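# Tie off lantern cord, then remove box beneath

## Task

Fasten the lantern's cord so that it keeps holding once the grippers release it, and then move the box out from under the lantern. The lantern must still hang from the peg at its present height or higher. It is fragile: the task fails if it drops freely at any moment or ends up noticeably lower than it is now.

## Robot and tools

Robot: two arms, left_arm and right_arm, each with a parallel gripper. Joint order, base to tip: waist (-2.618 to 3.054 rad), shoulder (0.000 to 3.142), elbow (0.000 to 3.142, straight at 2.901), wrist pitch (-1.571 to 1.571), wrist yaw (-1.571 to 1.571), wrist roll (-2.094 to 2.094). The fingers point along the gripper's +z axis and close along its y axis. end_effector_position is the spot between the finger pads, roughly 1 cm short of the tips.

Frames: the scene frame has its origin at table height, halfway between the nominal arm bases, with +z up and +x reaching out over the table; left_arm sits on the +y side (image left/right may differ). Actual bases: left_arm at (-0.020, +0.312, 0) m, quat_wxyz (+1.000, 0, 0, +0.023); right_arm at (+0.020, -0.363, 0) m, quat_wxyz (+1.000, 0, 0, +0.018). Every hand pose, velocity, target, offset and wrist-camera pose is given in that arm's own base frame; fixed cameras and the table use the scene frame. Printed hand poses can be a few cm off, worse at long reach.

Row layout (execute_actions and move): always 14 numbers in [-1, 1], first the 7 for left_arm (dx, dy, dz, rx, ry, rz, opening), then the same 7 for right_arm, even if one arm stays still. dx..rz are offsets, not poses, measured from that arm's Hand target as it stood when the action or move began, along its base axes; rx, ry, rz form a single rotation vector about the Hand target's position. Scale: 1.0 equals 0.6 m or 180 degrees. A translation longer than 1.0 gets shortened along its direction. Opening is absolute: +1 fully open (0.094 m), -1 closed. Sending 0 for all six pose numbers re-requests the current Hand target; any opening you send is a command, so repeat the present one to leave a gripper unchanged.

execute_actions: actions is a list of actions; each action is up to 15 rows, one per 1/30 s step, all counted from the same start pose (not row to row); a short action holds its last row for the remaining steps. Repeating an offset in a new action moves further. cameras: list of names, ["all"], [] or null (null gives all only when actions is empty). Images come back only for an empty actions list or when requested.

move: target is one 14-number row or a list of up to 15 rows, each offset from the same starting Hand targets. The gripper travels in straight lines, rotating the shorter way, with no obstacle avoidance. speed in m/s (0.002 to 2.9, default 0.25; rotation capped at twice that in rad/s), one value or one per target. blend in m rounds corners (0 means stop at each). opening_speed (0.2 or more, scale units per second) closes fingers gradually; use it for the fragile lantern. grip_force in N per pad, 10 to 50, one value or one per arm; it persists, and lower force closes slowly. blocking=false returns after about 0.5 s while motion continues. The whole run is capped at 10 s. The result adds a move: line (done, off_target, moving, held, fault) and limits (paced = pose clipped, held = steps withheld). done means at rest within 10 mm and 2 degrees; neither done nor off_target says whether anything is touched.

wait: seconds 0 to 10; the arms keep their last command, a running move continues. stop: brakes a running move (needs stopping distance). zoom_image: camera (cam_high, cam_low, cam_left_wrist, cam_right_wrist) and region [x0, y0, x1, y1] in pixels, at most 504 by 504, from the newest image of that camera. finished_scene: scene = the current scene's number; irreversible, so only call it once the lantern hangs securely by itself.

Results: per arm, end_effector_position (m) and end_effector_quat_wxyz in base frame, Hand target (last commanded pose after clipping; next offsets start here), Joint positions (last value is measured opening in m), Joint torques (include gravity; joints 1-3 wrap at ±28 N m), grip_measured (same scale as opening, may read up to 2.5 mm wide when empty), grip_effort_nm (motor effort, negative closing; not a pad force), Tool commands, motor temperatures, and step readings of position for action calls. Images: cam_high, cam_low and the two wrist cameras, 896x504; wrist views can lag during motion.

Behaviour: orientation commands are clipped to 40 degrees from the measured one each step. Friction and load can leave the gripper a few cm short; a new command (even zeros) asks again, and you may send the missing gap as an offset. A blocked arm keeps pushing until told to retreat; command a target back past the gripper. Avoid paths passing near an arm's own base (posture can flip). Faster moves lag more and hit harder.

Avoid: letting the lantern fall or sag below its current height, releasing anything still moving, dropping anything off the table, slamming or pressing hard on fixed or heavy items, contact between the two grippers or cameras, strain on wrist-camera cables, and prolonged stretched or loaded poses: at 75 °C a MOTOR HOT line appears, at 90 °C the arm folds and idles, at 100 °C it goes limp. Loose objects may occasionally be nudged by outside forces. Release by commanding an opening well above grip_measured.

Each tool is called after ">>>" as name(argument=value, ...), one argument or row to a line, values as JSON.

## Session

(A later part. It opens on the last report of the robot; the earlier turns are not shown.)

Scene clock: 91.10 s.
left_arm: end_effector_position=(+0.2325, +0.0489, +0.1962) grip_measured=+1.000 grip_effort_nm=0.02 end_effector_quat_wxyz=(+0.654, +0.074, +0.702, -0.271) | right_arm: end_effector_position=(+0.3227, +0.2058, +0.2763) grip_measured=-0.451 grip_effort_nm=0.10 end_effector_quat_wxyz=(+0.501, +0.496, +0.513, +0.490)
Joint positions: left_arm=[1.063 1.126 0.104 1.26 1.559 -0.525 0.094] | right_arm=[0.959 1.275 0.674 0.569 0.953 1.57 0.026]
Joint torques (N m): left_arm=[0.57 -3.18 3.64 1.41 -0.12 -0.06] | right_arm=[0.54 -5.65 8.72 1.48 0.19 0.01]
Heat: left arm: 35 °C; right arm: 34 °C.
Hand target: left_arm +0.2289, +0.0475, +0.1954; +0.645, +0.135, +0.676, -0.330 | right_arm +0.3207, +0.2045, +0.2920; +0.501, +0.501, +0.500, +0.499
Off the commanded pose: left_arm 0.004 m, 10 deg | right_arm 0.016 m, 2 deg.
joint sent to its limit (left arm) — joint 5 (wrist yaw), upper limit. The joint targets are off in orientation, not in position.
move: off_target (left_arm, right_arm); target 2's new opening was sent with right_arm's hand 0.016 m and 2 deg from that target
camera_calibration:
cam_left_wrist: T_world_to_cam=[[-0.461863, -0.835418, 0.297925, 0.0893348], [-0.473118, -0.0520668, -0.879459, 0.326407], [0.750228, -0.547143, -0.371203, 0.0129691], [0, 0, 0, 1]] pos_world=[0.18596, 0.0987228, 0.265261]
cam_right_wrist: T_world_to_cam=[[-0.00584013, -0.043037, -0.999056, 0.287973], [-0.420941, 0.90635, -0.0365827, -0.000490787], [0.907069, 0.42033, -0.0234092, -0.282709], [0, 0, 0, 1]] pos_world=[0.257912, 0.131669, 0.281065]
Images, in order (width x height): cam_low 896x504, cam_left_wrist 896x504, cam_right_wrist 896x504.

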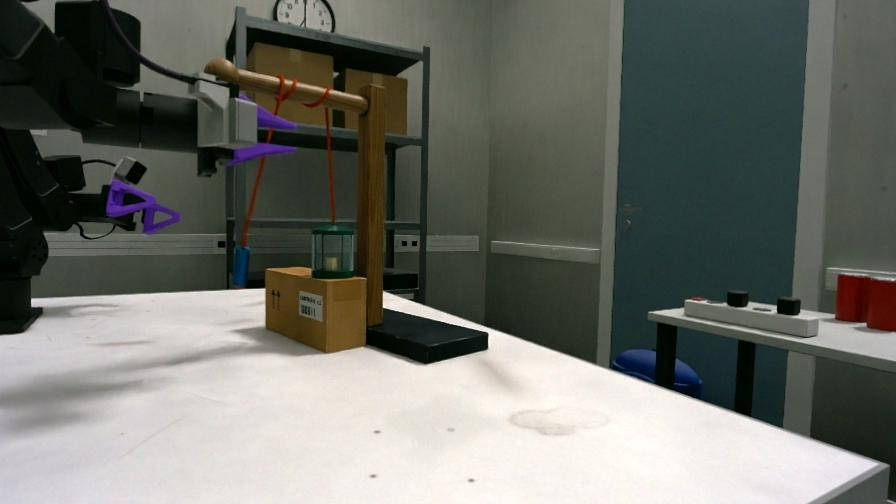

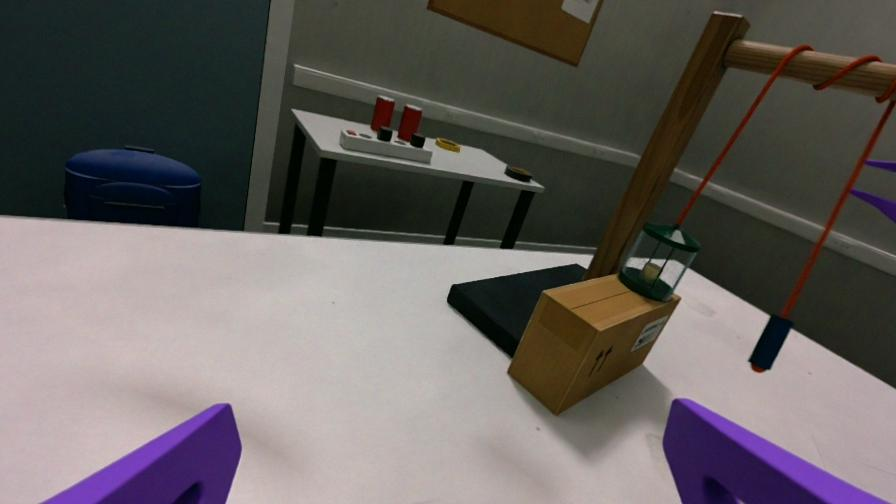

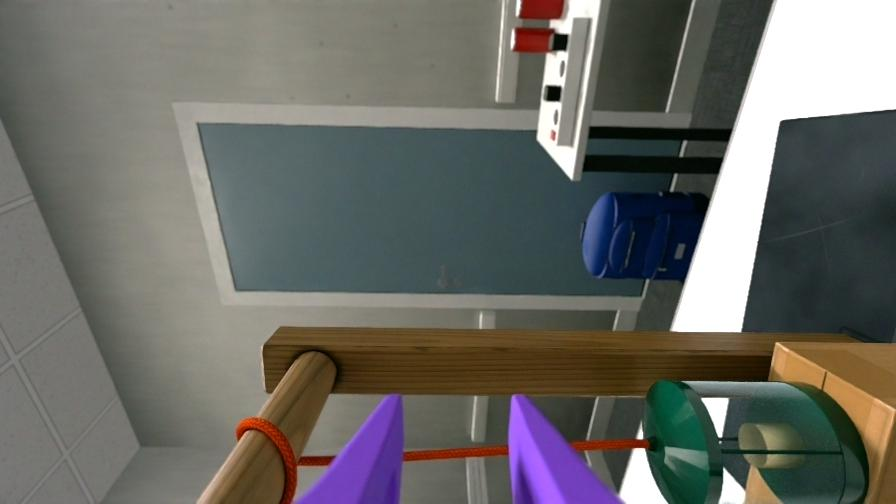

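>>> move(
  target=[
    [0,0,0,0,0,0,1,-0.1,-0.1,-0.05,0,0,0,-0.45],
    [0,0,0,0,0,0,1,-0.17,-0.25,-0.07,0,0,0,1],
  ],
  speed=0.2,
  cameras=["all"],
  blend=0.02,
)

>>> zoom_image(
  camera="cam_left_wrist",
  region=[560, 0, 896, 400],
)

>>> zoom_image(
  camera="cam_low",
  region=[180, 40, 430, 360],
)

Scene clock: 95.17 s.
left_arm: end_effector_position=(+0.2325, +0.0489, +0.1962) grip_measured=+1.000 grip_effort_nm=0.02 end_effector_quat_wxyz=(+0.654, +0.074, +0.702, -0.271) | right_arm: end_effector_position=(+0.2207, +0.0585, +0.2392) grip_measured=+0.999 grip_effort_nm=0.10 end_effector_quat_wxyz=(+0.502, +0.497, +0.510, +0.490)
Joint positions: left_arm=[1.063 1.126 0.104 1.26 1.559 -0.525 0.094] | right_arm=[0.952 0.184 0.253 -0.095 0.952 1.567 0.094]
Joint torques (N m): left_arm=[0.51 -3.21 3.63 1.4 -0.13 -0.05] | right_arm=[-0.51 1.31 8.65 1.47 -0.05 0.04]
Heat: left arm: 35 °C; right arm: 35 °C.
Hand target: left_arm +0.2289, +0.0475, +0.1954; +0.645, +0.135, +0.676, -0.330 | right_arm +0.2187, +0.0545, +0.2500; +0.501, +0.500, +0.500, +0.499
Off the commanded pose: left_arm 0.004 m, 10 deg | right_arm 0.012 m, 2 deg.
joint sent to its limit (left arm) — joint 5 (wrist yaw), upper limit. The joint targets are off in orientation, not in position.
move: off_target (left_arm, right_arm); target 2's new opening was sent with right_arm's hand 0.012 m and 2 deg from that target
camera_calibration:
cam_left_wrist: T_world_to_cam=[[-0.461863, -0.835418, 0.297925, 0.0893348], [-0.473118, -0.0520668, -0.879459, 0.326407], [0.750228, -0.547143, -0.371203, 0.0129691], [0, 0, 0, 1]] pos_world=[0.18596, 0.0987228, 0.265261]
cam_right_wrist: T_world_to_cam=[[-0.0020558, -0.0400464, -0.999196, 0.24297], [-0.415621, 0.908842, -0.0355701, 0.0871792], [0.909535, 0.415214, -0.0185125, -0.130482], [0, 0, 0, 1]] pos_world=[0.155411, -0.0153242, 0.24346]

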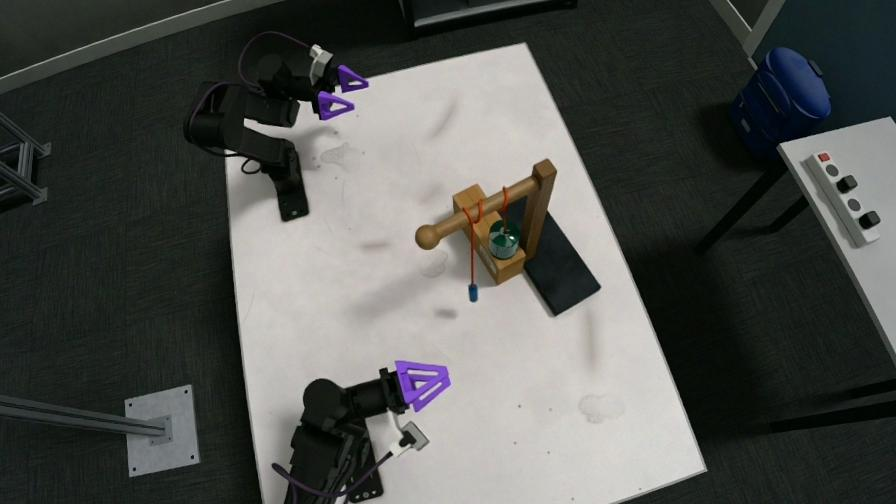

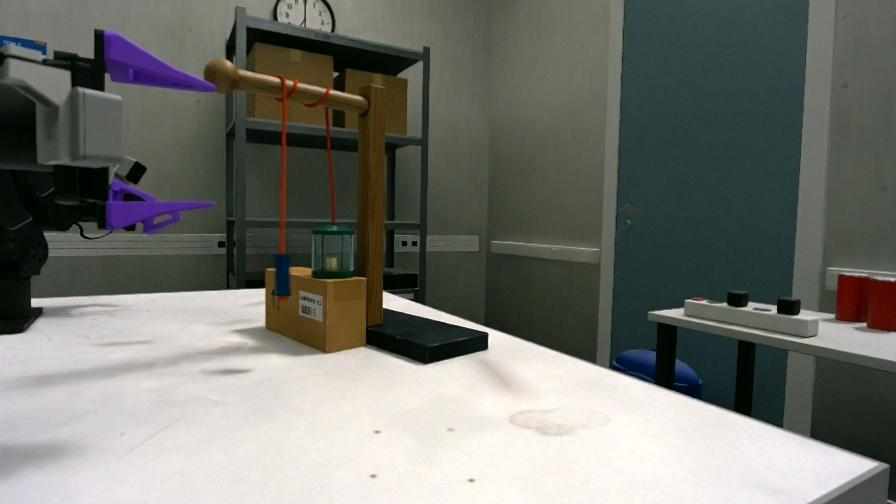

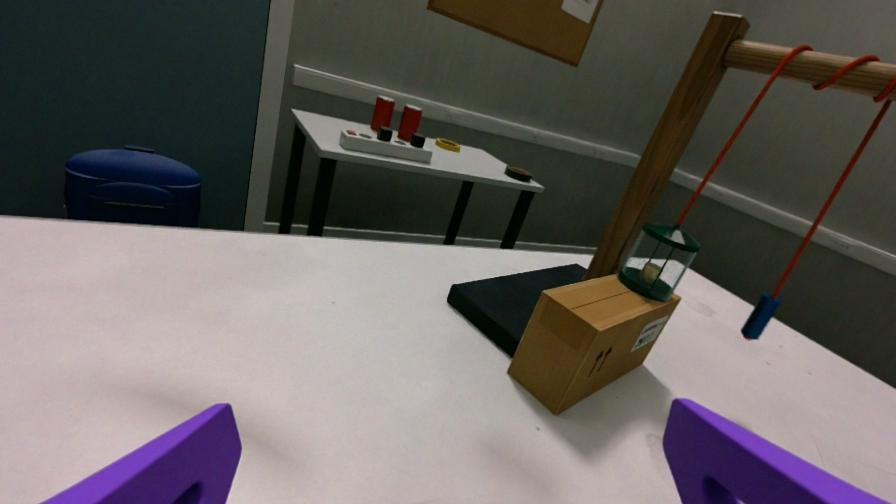

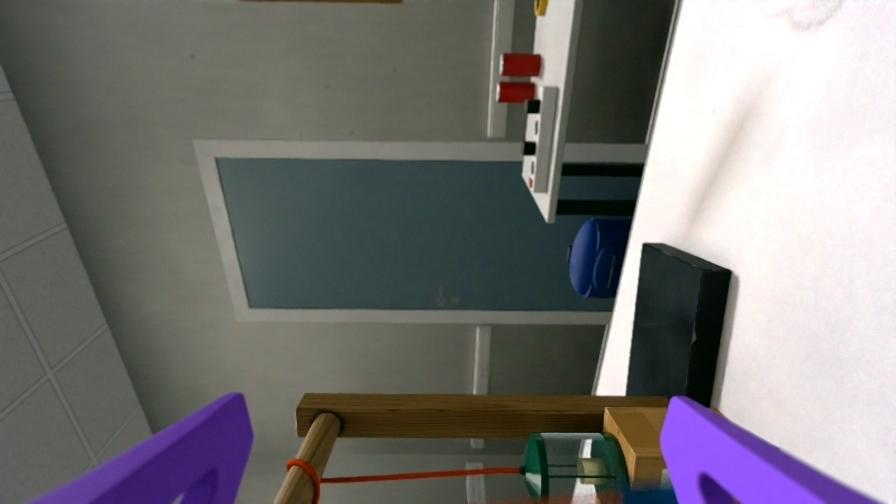

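Scaled by 1.260 from the camera's 896x504 image, which has a finer 1280x720 frame.

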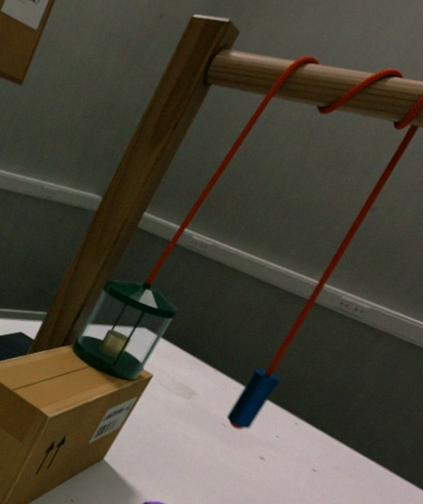

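Scaled by 1.575 from the camera's 896x504 image, which has a finer 1280x720 frame.

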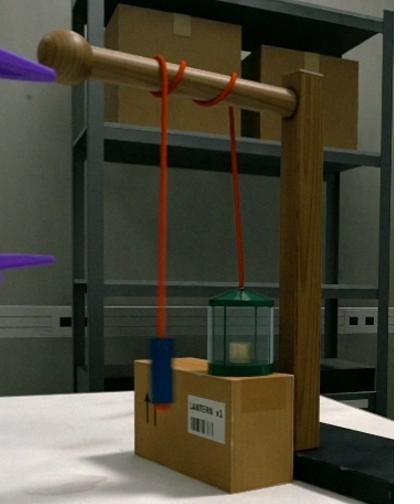

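>>> move(
  target=[
    [0,0,0,0,0,0,1,-0.02,0.1,-0.1,-0.26,-0.016,0.145,1],
    [0,0,0,0,0,0,1,0.055,0.22,-0.105,-0.523,-0.032,0.289,1],
  ],
  blend=0.03,
  speed=0.2,
  cameras=["all"],
)

Scene clock: 108.00 s.
left_arm: end_effector_position=(+0.2325, +0.0489, +0.1962) grip_measured=+1.000 grip_effort_nm=0.02 end_effector_quat_wxyz=(+0.654, +0.074, +0.702, -0.271) | right_arm: end_effector_position=(+0.2510, +0.1817, +0.1750) grip_measured=+0.999 grip_effort_nm=0.10 end_effector_quat_wxyz=(+0.468, -0.268, +0.828, +0.153)
Joint positions: left_arm=[1.063 1.126 0.104 1.26 1.559 -0.525 0.094] | right_arm=[0.618 0.836 0.555 -0.261 -0.01 -0.004 0.094]
Joint torques (N m): left_arm=[0.51 -3.21 3.66 1.4 -0.14 -0.05] | right_arm=[0.58 -0.87 9.31 1.7 -0.09 -0.07]
Heat: left arm: 35 °C; right arm: 35 °C.
Hand target: left_arm +0.2289, +0.0475, +0.1954; +0.645, +0.135, +0.676, -0.330 | right_arm +0.2517, +0.1865, +0.1870; +0.475, -0.275, +0.821, +0.159
Off the commanded pose: left_arm 0.004 m, 10 deg | right_arm 0.013 m, 2 deg.
joint sent to its limit (left arm) — joint 5 (wrist yaw), upper limit. The joint targets are off in orientation, not in position.
move: off_target (left_arm, right_arm)
camera_calibration:
cam_left_wrist: T_world_to_cam=[[-0.461863, -0.835418, 0.297925, 0.0893348], [-0.473118, -0.0520668, -0.879459, 0.326407], [0.750228, -0.547143, -0.371203, 0.0129691], [0, 0, 0, 1]] pos_world=[0.18596, 0.0987228, 0.265261]
cam_right_wrist: T_world_to_cam=[[0.60266, -0.797986, 0.00425097, -0.00572348], [-0.656751, -0.499007, -0.565394, 0.394547], [0.453298, 0.337948, -0.82481, 0.0592636], [0, 0, 0, 1]] pos_world=[0.235704, 0.172287, 0.27198]

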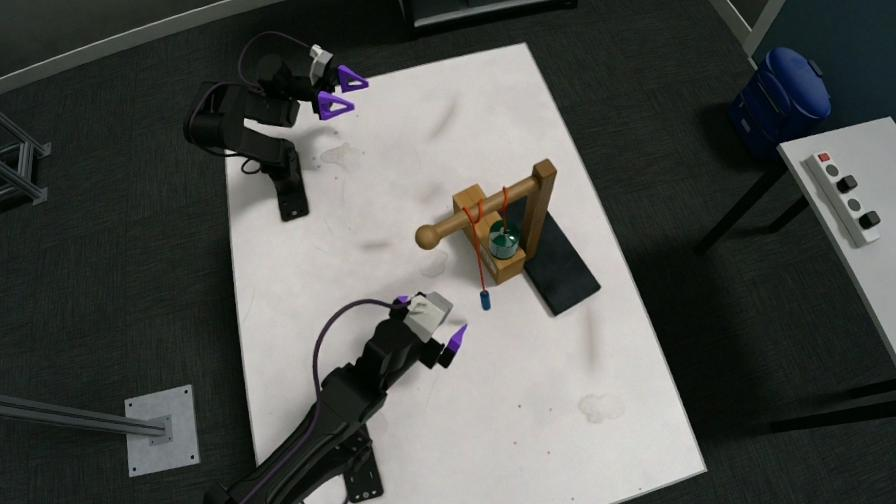

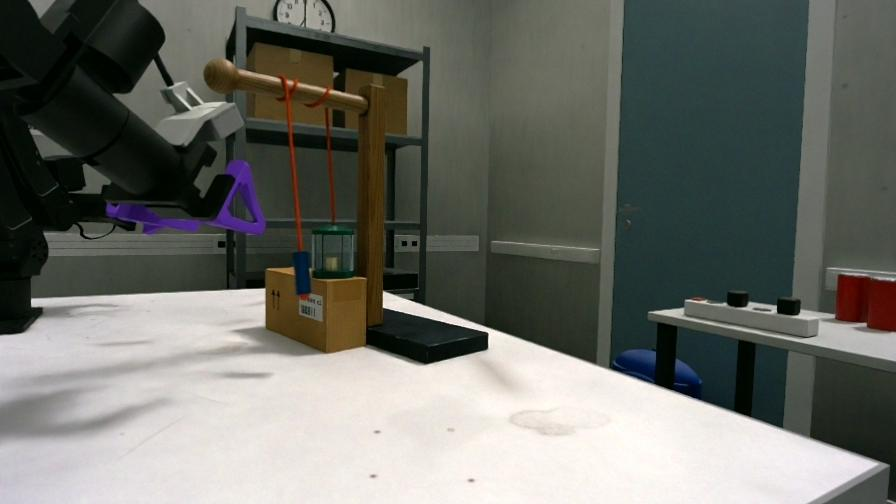

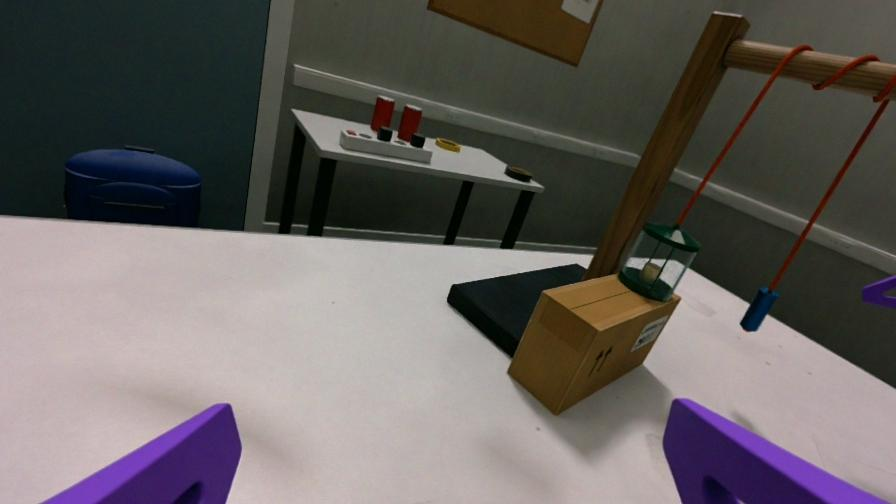

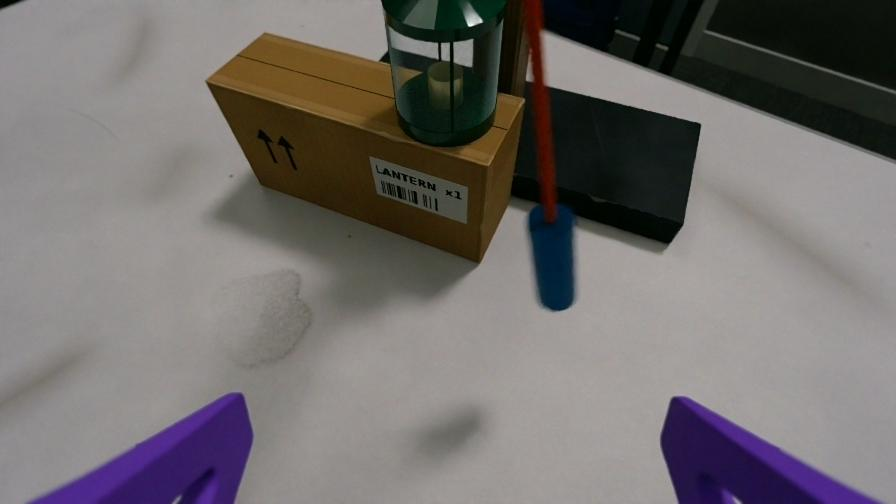

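>>> wait(
  seconds=6,
  cameras=["cam_right_wrist"],
)

>>> wait(
  seconds=0.4,
  cameras=["cam_right_wrist","cam_left_wrist"],
)

Scene clock: 114.57 s.
left_arm: end_effector_position=(+0.2325, +0.0489, +0.1962) grip_measured=+1.000 grip_effort_nm=0.02 end_effector_quat_wxyz=(+0.654, +0.074, +0.702, -0.271) | right_arm: end_effector_position=(+0.2509, +0.1817, +0.1749) grip_measured=+0.999 grip_effort_nm=0.10 end_effector_quat_wxyz=(+0.468, -0.269, +0.828, +0.153)
Joint positions: left_arm=[1.063 1.126 0.104 1.26 1.559 -0.525 0.094] | right_arm=[0.618 0.836 0.555 -0.261 -0.01 -0.004 0.094]
Joint torques (N m): left_arm=[0.54 -3.18 3.71 1.4 -0.12 -0.05] | right_arm=[0.51 -0.87 9.32 1.7 -0.1 -0.07]
Heat: left arm: 35 °C; right arm: 36 °C.
Hand target: left_arm +0.2289, +0.0475, +0.1954; +0.645, +0.135, +0.676, -0.330 | right_arm +0.2517, +0.1865, +0.1870; +0.475, -0.274, +0.821, +0.159
Tool commands: left_gripper/opening=+1.0 right_gripper/opening=+1.0
Off the commanded pose: left_arm 0.004 m, 10 deg | right_arm 0.013 m, 2 deg.
wait: 6.00 s; at rest from the start
camera_calibration:
cam_right_wrist: T_world_to_cam=[[0.602818, -0.797866, 0.00452891, -0.00585661], [-0.656736, -0.499397, -0.565067, 0.394466], [0.453109, 0.337658, -0.825033, 0.0593361], [0, 0, 0, 1]] pos_world=[0.235705, 0.172287, 0.27188]
Images, in order (width x height): cam_right_wrist 896x504.

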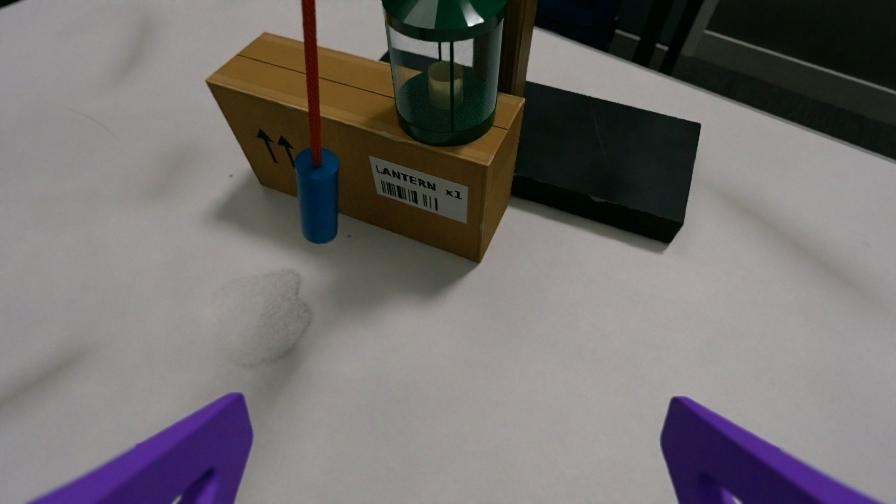

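Scene clock: 114.97 s.
left_arm: end_effector_position=(+0.2325, +0.0489, +0.1962) grip_measured=+1.000 grip_effort_nm=0.02 end_effector_quat_wxyz=(+0.654, +0.074, +0.702, -0.271) | right_arm: end_effector_position=(+0.2509, +0.1817, +0.1749) grip_measured=+0.999 grip_effort_nm=0.10 end_effector_quat_wxyz=(+0.468, -0.269, +0.828, +0.153)
Joint positions: left_arm=[1.063 1.126 0.104 1.26 1.559 -0.525 0.094] | right_arm=[0.618 0.836 0.555 -0.261 -0.01 -0.004 0.094]
Joint torques (N m): left_arm=[0.54 -3.19 3.63 1.4 -0.14 -0.06] | right_arm=[0.53 -0.88 9.31 1.69 -0.09 -0.08]
Heat: left arm: 35 °C; right arm: 36 °C.
Hand target: left_arm +0.2289, +0.0475, +0.1954; +0.645, +0.135, +0.676, -0.330 | right_arm +0.2517, +0.1865, +0.1870; +0.475, -0.274, +0.821, +0.159
Tool commands: left_gripper/opening=+1.0 right_gripper/opening=+1.0
Off the commanded pose: left_arm 0.004 m, 10 deg | right_arm 0.013 m, 2 deg.
wait: 0.40 s; at rest by 0.17 s
camera_calibration:
cam_left_wrist: T_world_to_cam=[[-0.461863, -0.835418, 0.297925, 0.0893348], [-0.473118, -0.0520668, -0.879459, 0.326407], [0.750228, -0.547143, -0.371203, 0.0129691], [0, 0, 0, 1]] pos_world=[0.18596, 0.0987228, 0.265261]
cam_right_wrist: T_world_to_cam=[[0.602818, -0.797866, 0.00452891, -0.00585661], [-0.656736, -0.499397, -0.565067, 0.394466], [0.453109, 0.337658, -0.825033, 0.0593361], [0, 0, 0, 1]] pos_world=[0.235705, 0.172287, 0.27188]
Images, in order (width x height): cam_left_wrist 896x504, cam_right_wrist 896x504.

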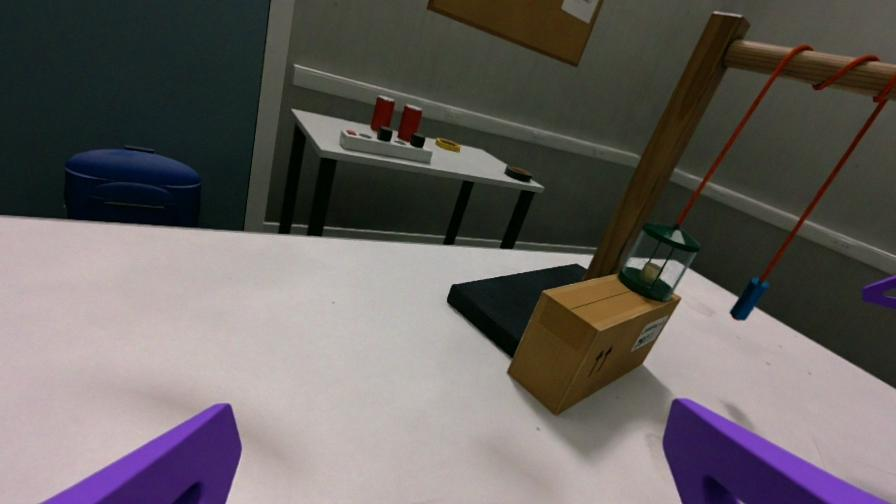

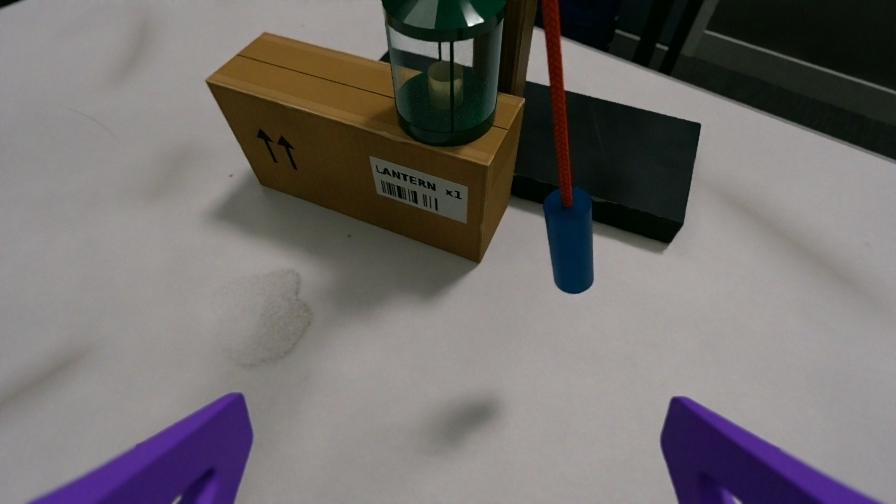

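>>> wait(
  seconds=10,
  cameras=["cam_right_wrist"],
)

>>> wait(
  seconds=0.2,
  cameras=["cam_right_wrist"],
)

>>> wait(
  seconds=0.2,
  cameras=["cam_right_wrist"],
)

>>> wait(
  seconds=0.2,
  cameras=["cam_right_wrist"],
)

Scene clock: 126.13 s.
left_arm: end_effector_position=(+0.2325, +0.0489, +0.1962) grip_measured=+1.000 grip_effort_nm=0.02 end_effector_quat_wxyz=(+0.654, +0.074, +0.702, -0.271) | right_arm: end_effector_position=(+0.2509, +0.1817, +0.1749) grip_measured=+0.999 grip_effort_nm=0.10 end_effector_quat_wxyz=(+0.468, -0.269, +0.828, +0.153)
Joint positions: left_arm=[1.063 1.126 0.104 1.26 1.559 -0.525 0.094] | right_arm=[0.618 0.836 0.555 -0.261 -0.01 -0.004 0.094]
Joint torques (N m): left_arm=[0.54 -3.19 3.69 1.39 -0.13 -0.04] | right_arm=[0.51 -0.83 9.29 1.7 -0.09 -0.08]
Heat: left arm: 35 °C; right arm: 36 °C.
Hand target: left_arm +0.2289, +0.0475, +0.1954; +0.645, +0.135, +0.676, -0.330 | right_arm +0.2517, +0.1865, +0.1870; +0.475, -0.274, +0.821, +0.159
Tool commands: left_gripper/opening=+1.0 right_gripper/opening=+1.0
Off the commanded pose: left_arm 0.004 m, 10 deg | right_arm 0.013 m, 2 deg.
wait: 10.00 s; at rest from the start
camera_calibration:
cam_right_wrist: T_world_to_cam=[[0.602818, -0.797866, 0.00452891, -0.00585661], [-0.656736, -0.499397, -0.565067, 0.394466], [0.453109, 0.337658, -0.825033, 0.0593361], [0, 0, 0, 1]] pos_world=[0.235705, 0.172287, 0.27188]
Images, in order (width x height): cam_right_wrist 896x504.

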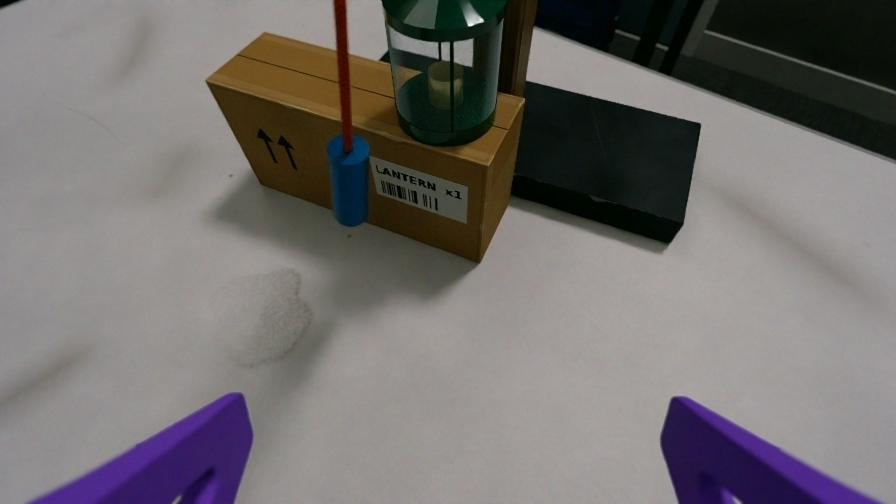

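Scene clock: 126.33 s.
left_arm: end_effector_position=(+0.2325, +0.0489, +0.1962) grip_measured=+1.000 grip_effort_nm=0.02 end_effector_quat_wxyz=(+0.654, +0.074, +0.702, -0.271) | right_arm: end_effector_position=(+0.2509, +0.1817, +0.1749) grip_measured=+0.999 grip_effort_nm=0.10 end_effector_quat_wxyz=(+0.468, -0.269, +0.828, +0.153)
Joint positions: left_arm=[1.063 1.126 0.104 1.26 1.559 -0.525 0.094] | right_arm=[0.618 0.836 0.555 -0.261 -0.01 -0.004 0.094]
Joint torques (N m): left_arm=[0.57 -3.18 3.66 1.4 -0.14 -0.04] | right_arm=[0.54 -0.85 9.31 1.7 -0.1 -0.08]
Heat: left arm: 35 °C; right arm: 36 °C.
Hand target: left_arm +0.2289, +0.0475, +0.1954; +0.645, +0.135, +0.676, -0.330 | right_arm +0.2517, +0.1865, +0.1870; +0.475, -0.274, +0.821, +0.159
Tool commands: left_gripper/opening=+1.0 right_gripper/opening=+1.0
Off the commanded pose: left_arm 0.004 m, 10 deg | right_arm 0.013 m, 2 deg.
wait: 0.20 s; at rest by 0.17 s
camera_calibration:
cam_right_wrist: T_world_to_cam=[[0.602818, -0.797866, 0.00452891, -0.00585661], [-0.656736, -0.499397, -0.565067, 0.394466], [0.453109, 0.337658, -0.825033, 0.0593361], [0, 0, 0, 1]] pos_world=[0.235705, 0.172287, 0.27188]
Images, in order (width x height): cam_right_wrist 896x504.

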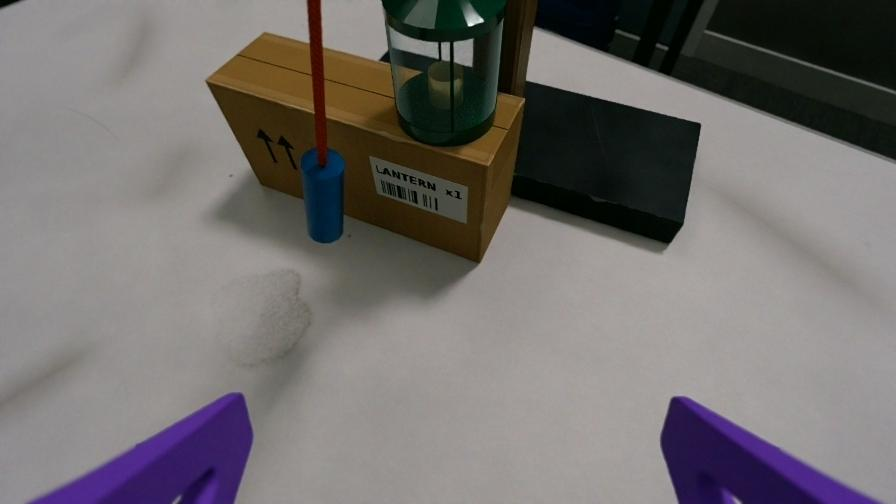

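Scene clock: 126.53 s.
left_arm: end_effector_position=(+0.2325, +0.0489, +0.1962) grip_measured=+1.000 grip_effort_nm=0.02 end_effector_quat_wxyz=(+0.654, +0.074, +0.702, -0.271) | right_arm: end_effector_position=(+0.2509, +0.1817, +0.1749) grip_measured=+0.999 grip_effort_nm=0.10 end_effector_quat_wxyz=(+0.468, -0.269, +0.828, +0.153)
Joint positions: left_arm=[1.063 1.126 0.104 1.26 1.559 -0.525 0.094] | right_arm=[0.618 0.836 0.555 -0.261 -0.01 -0.004 0.094]
Joint torques (N m): left_arm=[0.55 -3.17 3.64 1.42 -0.14 -0.04] | right_arm=[0.55 -0.9 9.33 1.71 -0.1 -0.08]
Heat: left arm: 35 °C; right arm: 36 °C.
Hand target: left_arm +0.2289, +0.0475, +0.1954; +0.645, +0.135, +0.676, -0.330 | right_arm +0.2517, +0.1865, +0.1870; +0.475, -0.274, +0.821, +0.159
Tool commands: left_gripper/opening=+1.0 right_gripper/opening=+1.0
Off the commanded pose: left_arm 0.004 m, 10 deg | right_arm 0.013 m, 2 deg.
wait: 0.20 s; at rest by 0.17 s
camera_calibration:
cam_right_wrist: T_world_to_cam=[[0.602818, -0.797866, 0.00452891, -0.00585661], [-0.656736, -0.499397, -0.565067, 0.394466], [0.453109, 0.337658, -0.825033, 0.0593361], [0, 0, 0, 1]] pos_world=[0.235705, 0.172287, 0.27188]
Images, in order (width x height): cam_right_wrist 896x504.

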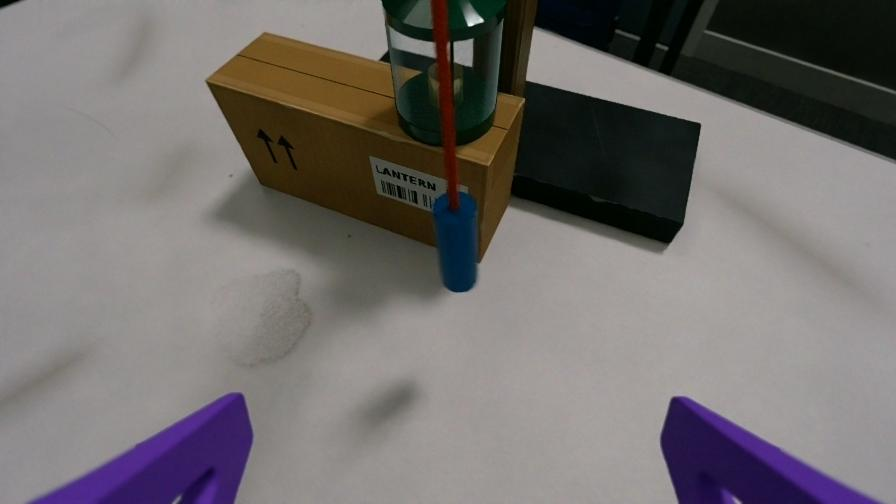

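Scene clock: 126.73 s.
left_arm: end_effector_position=(+0.2325, +0.0489, +0.1962) grip_measured=+1.000 grip_effort_nm=0.02 end_effector_quat_wxyz=(+0.654, +0.074, +0.702, -0.271) | right_arm: end_effector_position=(+0.2509, +0.1817, +0.1749) grip_measured=+0.999 grip_effort_nm=0.10 end_effector_quat_wxyz=(+0.468, -0.269, +0.828, +0.153)
Joint positions: left_arm=[1.063 1.126 0.104 1.26 1.559 -0.525 0.094] | right_arm=[0.618 0.836 0.555 -0.261 -0.01 -0.004 0.094]
Joint torques (N m): left_arm=[0.55 -3.18 3.66 1.39 -0.14 -0.05] | right_arm=[0.53 -0.85 9.31 1.7 -0.1 -0.08]
Heat: left arm: 35 °C; right arm: 36 °C.
Hand target: left_arm +0.2289, +0.0475, +0.1954; +0.645, +0.135, +0.676, -0.330 | right_arm +0.2517, +0.1865, +0.1870; +0.475, -0.274, +0.821, +0.159
Tool commands: left_gripper/opening=+1.0 right_gripper/opening=+1.0
Off the commanded pose: left_arm 0.004 m, 10 deg | right_arm 0.013 m, 2 deg.
wait: 0.20 s; at rest by 0.17 s
camera_calibration:
cam_right_wrist: T_world_to_cam=[[0.602818, -0.797866, 0.00452891, -0.00585661], [-0.656736, -0.499397, -0.565067, 0.394466], [0.453109, 0.337658, -0.825033, 0.0593361], [0, 0, 0, 1]] pos_world=[0.235705, 0.172287, 0.27188]
Images, in order (width x height): cam_right_wrist 896x504.

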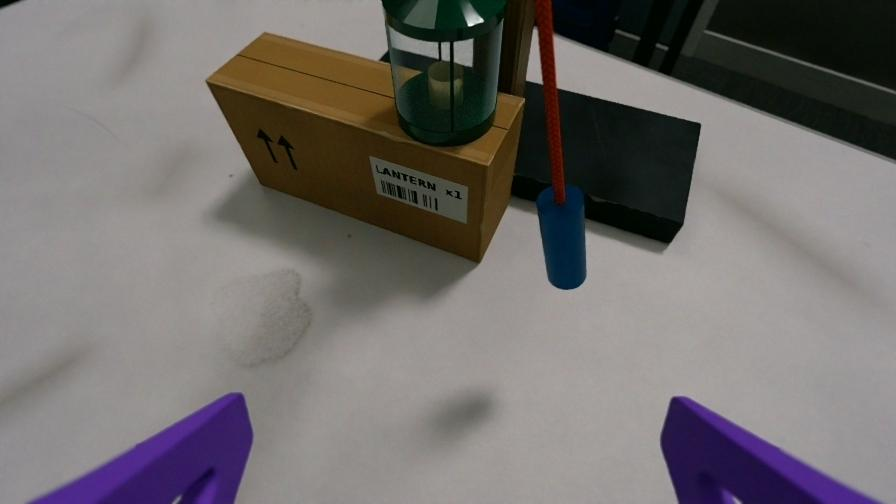

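>>> move(
  target=[
    [0,0,0,0,0,0,1,0.118,0.0975,-0.083,0,0,0,1],
    [0,0,0,0,0,0,1,0.118,0.0975,-0.083,0,0,0,-0.75],
  ],
  speed=0.15,
  opening_speed=1,
  cameras=["all"],
)

Scene clock: 131.73 s.
left_arm: end_effector_position=(+0.2325, +0.0489, +0.1962) grip_measured=+1.000 grip_effort_nm=0.02 end_effector_quat_wxyz=(+0.654, +0.074, +0.702, -0.271) | right_arm: end_effector_position=(+0.3162, +0.2378, +0.1255) grip_measured=-0.749 grip_effort_nm=-0.04 end_effector_quat_wxyz=(+0.462, -0.278, +0.828, +0.153)
Joint positions: left_arm=[1.063 1.126 0.104 1.26 1.559 -0.525 0.094] | right_arm=[0.642 1.34 0.613 0.173 -0.001 -0.004 0.012]
Joint torques (N m): left_arm=[0.55 -3.21 3.67 1.4 -0.14 -0.03] | right_arm=[0.55 -3.81 8.59 1.91 0.05 0.07]
Heat: left arm: 35 °C; right arm: 36 °C.
Hand target: left_arm +0.2289, +0.0475, +0.1954; +0.645, +0.135, +0.676, -0.330 | right_arm +0.3225, +0.2450, +0.1373; +0.475, -0.274, +0.821, +0.159
Off the commanded pose: left_arm 0.004 m, 10 deg | right_arm 0.015 m, 2 deg.
joint sent to its limit (left arm) — joint 5 (wrist yaw), upper limit. The joint targets are off in orientation, not in position.
move: off_target (left_arm, right_arm); target 2's new opening was sent with right_arm's hand 0.015 m and 2 deg from that target
camera_calibration:
cam_left_wrist: T_world_to_cam=[[-0.461863, -0.835418, 0.297925, 0.0893348], [-0.473118, -0.0520668, -0.879459, 0.326407], [0.750228, -0.547143, -0.371203, 0.0129691], [0, 0, 0, 1]] pos_world=[0.18596, 0.0987228, 0.265261]
cam_right_wrist: T_world_to_cam=[[0.616044, -0.787662, 0.00882577, -0.00737655], [-0.652504, -0.516547, -0.554452, 0.438797], [0.44128, 0.335808, -0.832169, -0.0248352], [0, 0, 0, 1]] pos_world=[0.301821, 0.229189, 0.22269]

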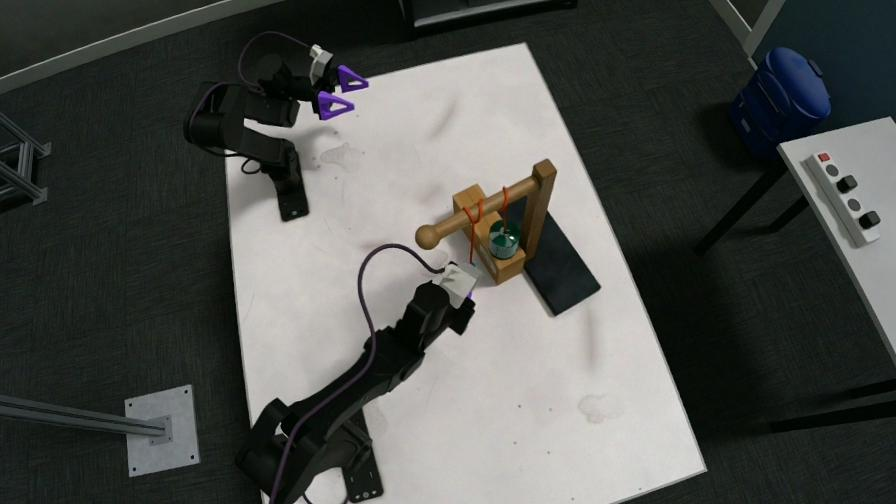

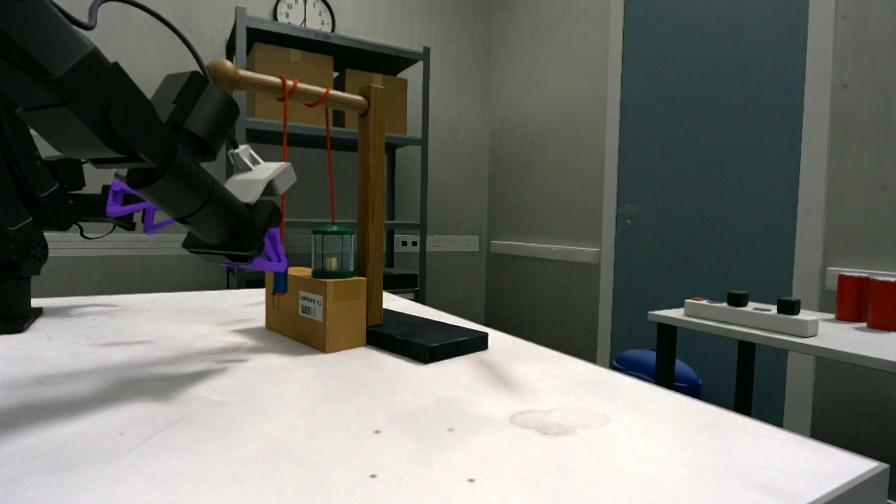

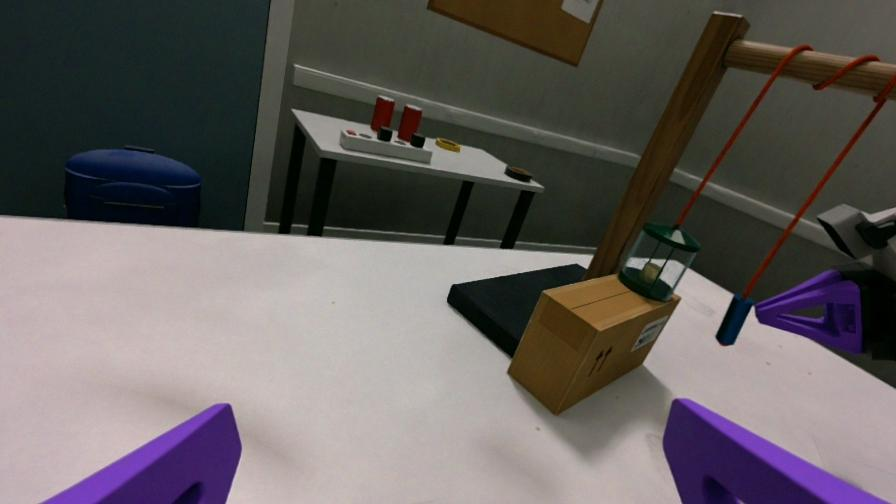

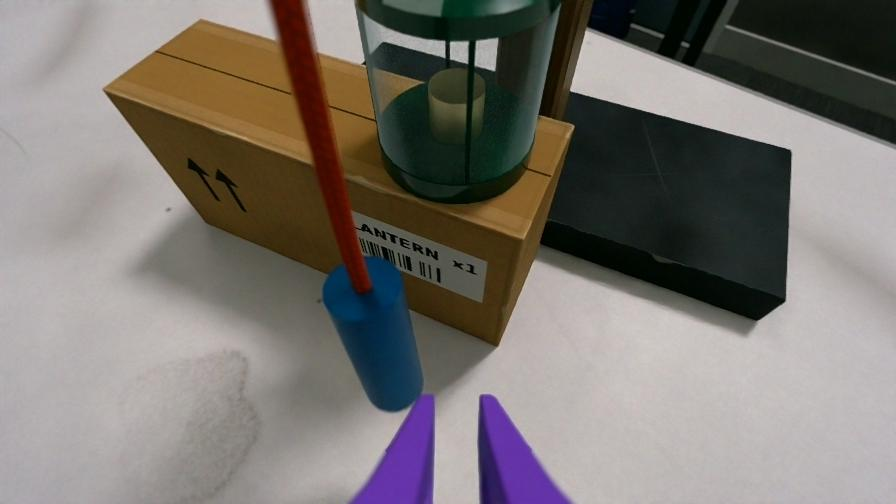

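>>> move(
  target=[
    [0,0,0,0,0,0,1,-0.058,-0.043,0.042,0,0,0,-0.75],
    [0,0,0,0,0,0,1,-0.058,-0.043,0.042,0,0,0,1],
    [0,0,0,0,0,0,1,0.038,0.028,-0.02,0,0,0,1],
  ],
  speed=0.12,
  cameras=["cam_left_wrist","cam_right_wrist"],
)

Scene clock: 136.87 s.
left_arm: end_effector_position=(+0.2325, +0.0489, +0.1962) grip_measured=+1.000 grip_effort_nm=0.02 end_effector_quat_wxyz=(+0.654, +0.074, +0.702, -0.271) | right_arm: end_effector_position=(+0.3385, +0.2544, +0.1153) grip_measured=+0.999 grip_effort_nm=0.10 end_effector_quat_wxyz=(+0.463, -0.277, +0.828, +0.153)
Joint positions: left_arm=[1.063 1.126 0.104 1.26 1.559 -0.525 0.094] | right_arm=[0.642 1.483 0.679 0.253 -0.001 -0.004 0.094]
Joint torques (N m): left_arm=[0.55 -3.22 3.67 1.41 -0.13 -0.05] | right_arm=[0.44 -4.62 8.49 1.92 0.02 0.06]
Heat: left arm: 35 °C; right arm: 36 °C.
Hand target: left_arm +0.2289, +0.0475, +0.1954; +0.645, +0.135, +0.676, -0.330 | right_arm +0.3453, +0.2617, +0.1251; +0.475, -0.274, +0.821, +0.158
Off the commanded pose: left_arm 0.004 m, 10 deg | right_arm 0.014 m, 2 deg.
joint sent to its limit (left arm) — joint 5 (wrist yaw), upper limit. The joint targets are off in orientation, not in position.
move: off_target (left_arm, right_arm)
camera_calibration:
cam_left_wrist: T_world_to_cam=[[-0.461863, -0.835418, 0.297925, 0.0893348], [-0.473118, -0.0520668, -0.879459, 0.326407], [0.750228, -0.547143, -0.371203, 0.0129691], [0, 0, 0, 1]] pos_world=[0.18596, 0.0987228, 0.265261]
cam_right_wrist: T_world_to_cam=[[0.615715, -0.787917, 0.00903868, -0.00785903], [-0.651266, -0.51532, -0.557043, 0.455879], [0.443562, 0.337093, -0.830434, -0.0500067], [0, 0, 0, 1]] pos_world=[0.323918, 0.245588, 0.212488]
Images, in order (width x height): cam_left_wrist 896x504, cam_right_wrist 896x504.

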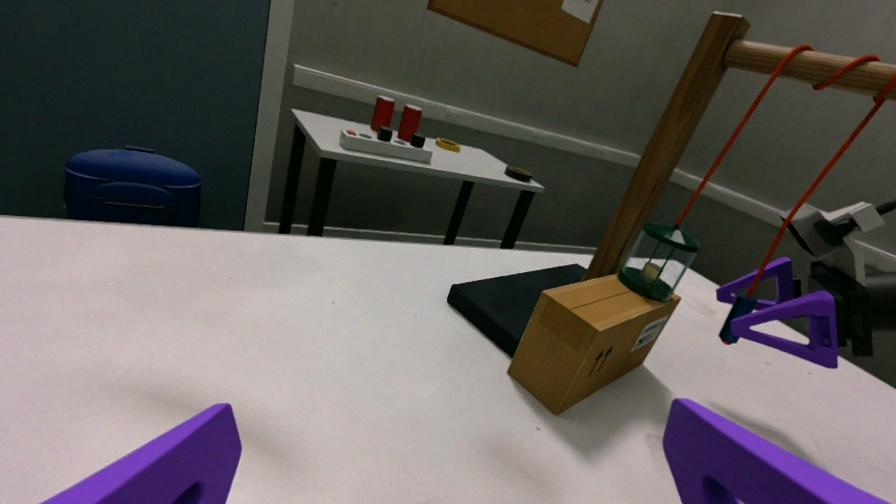

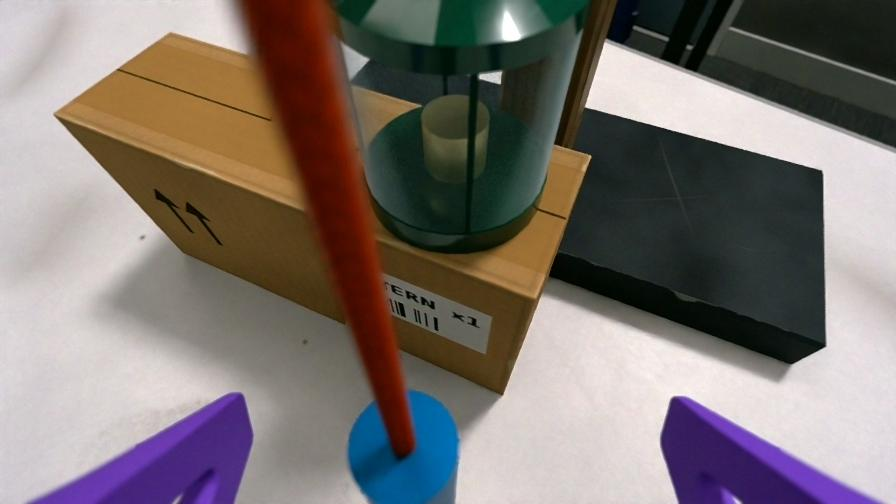

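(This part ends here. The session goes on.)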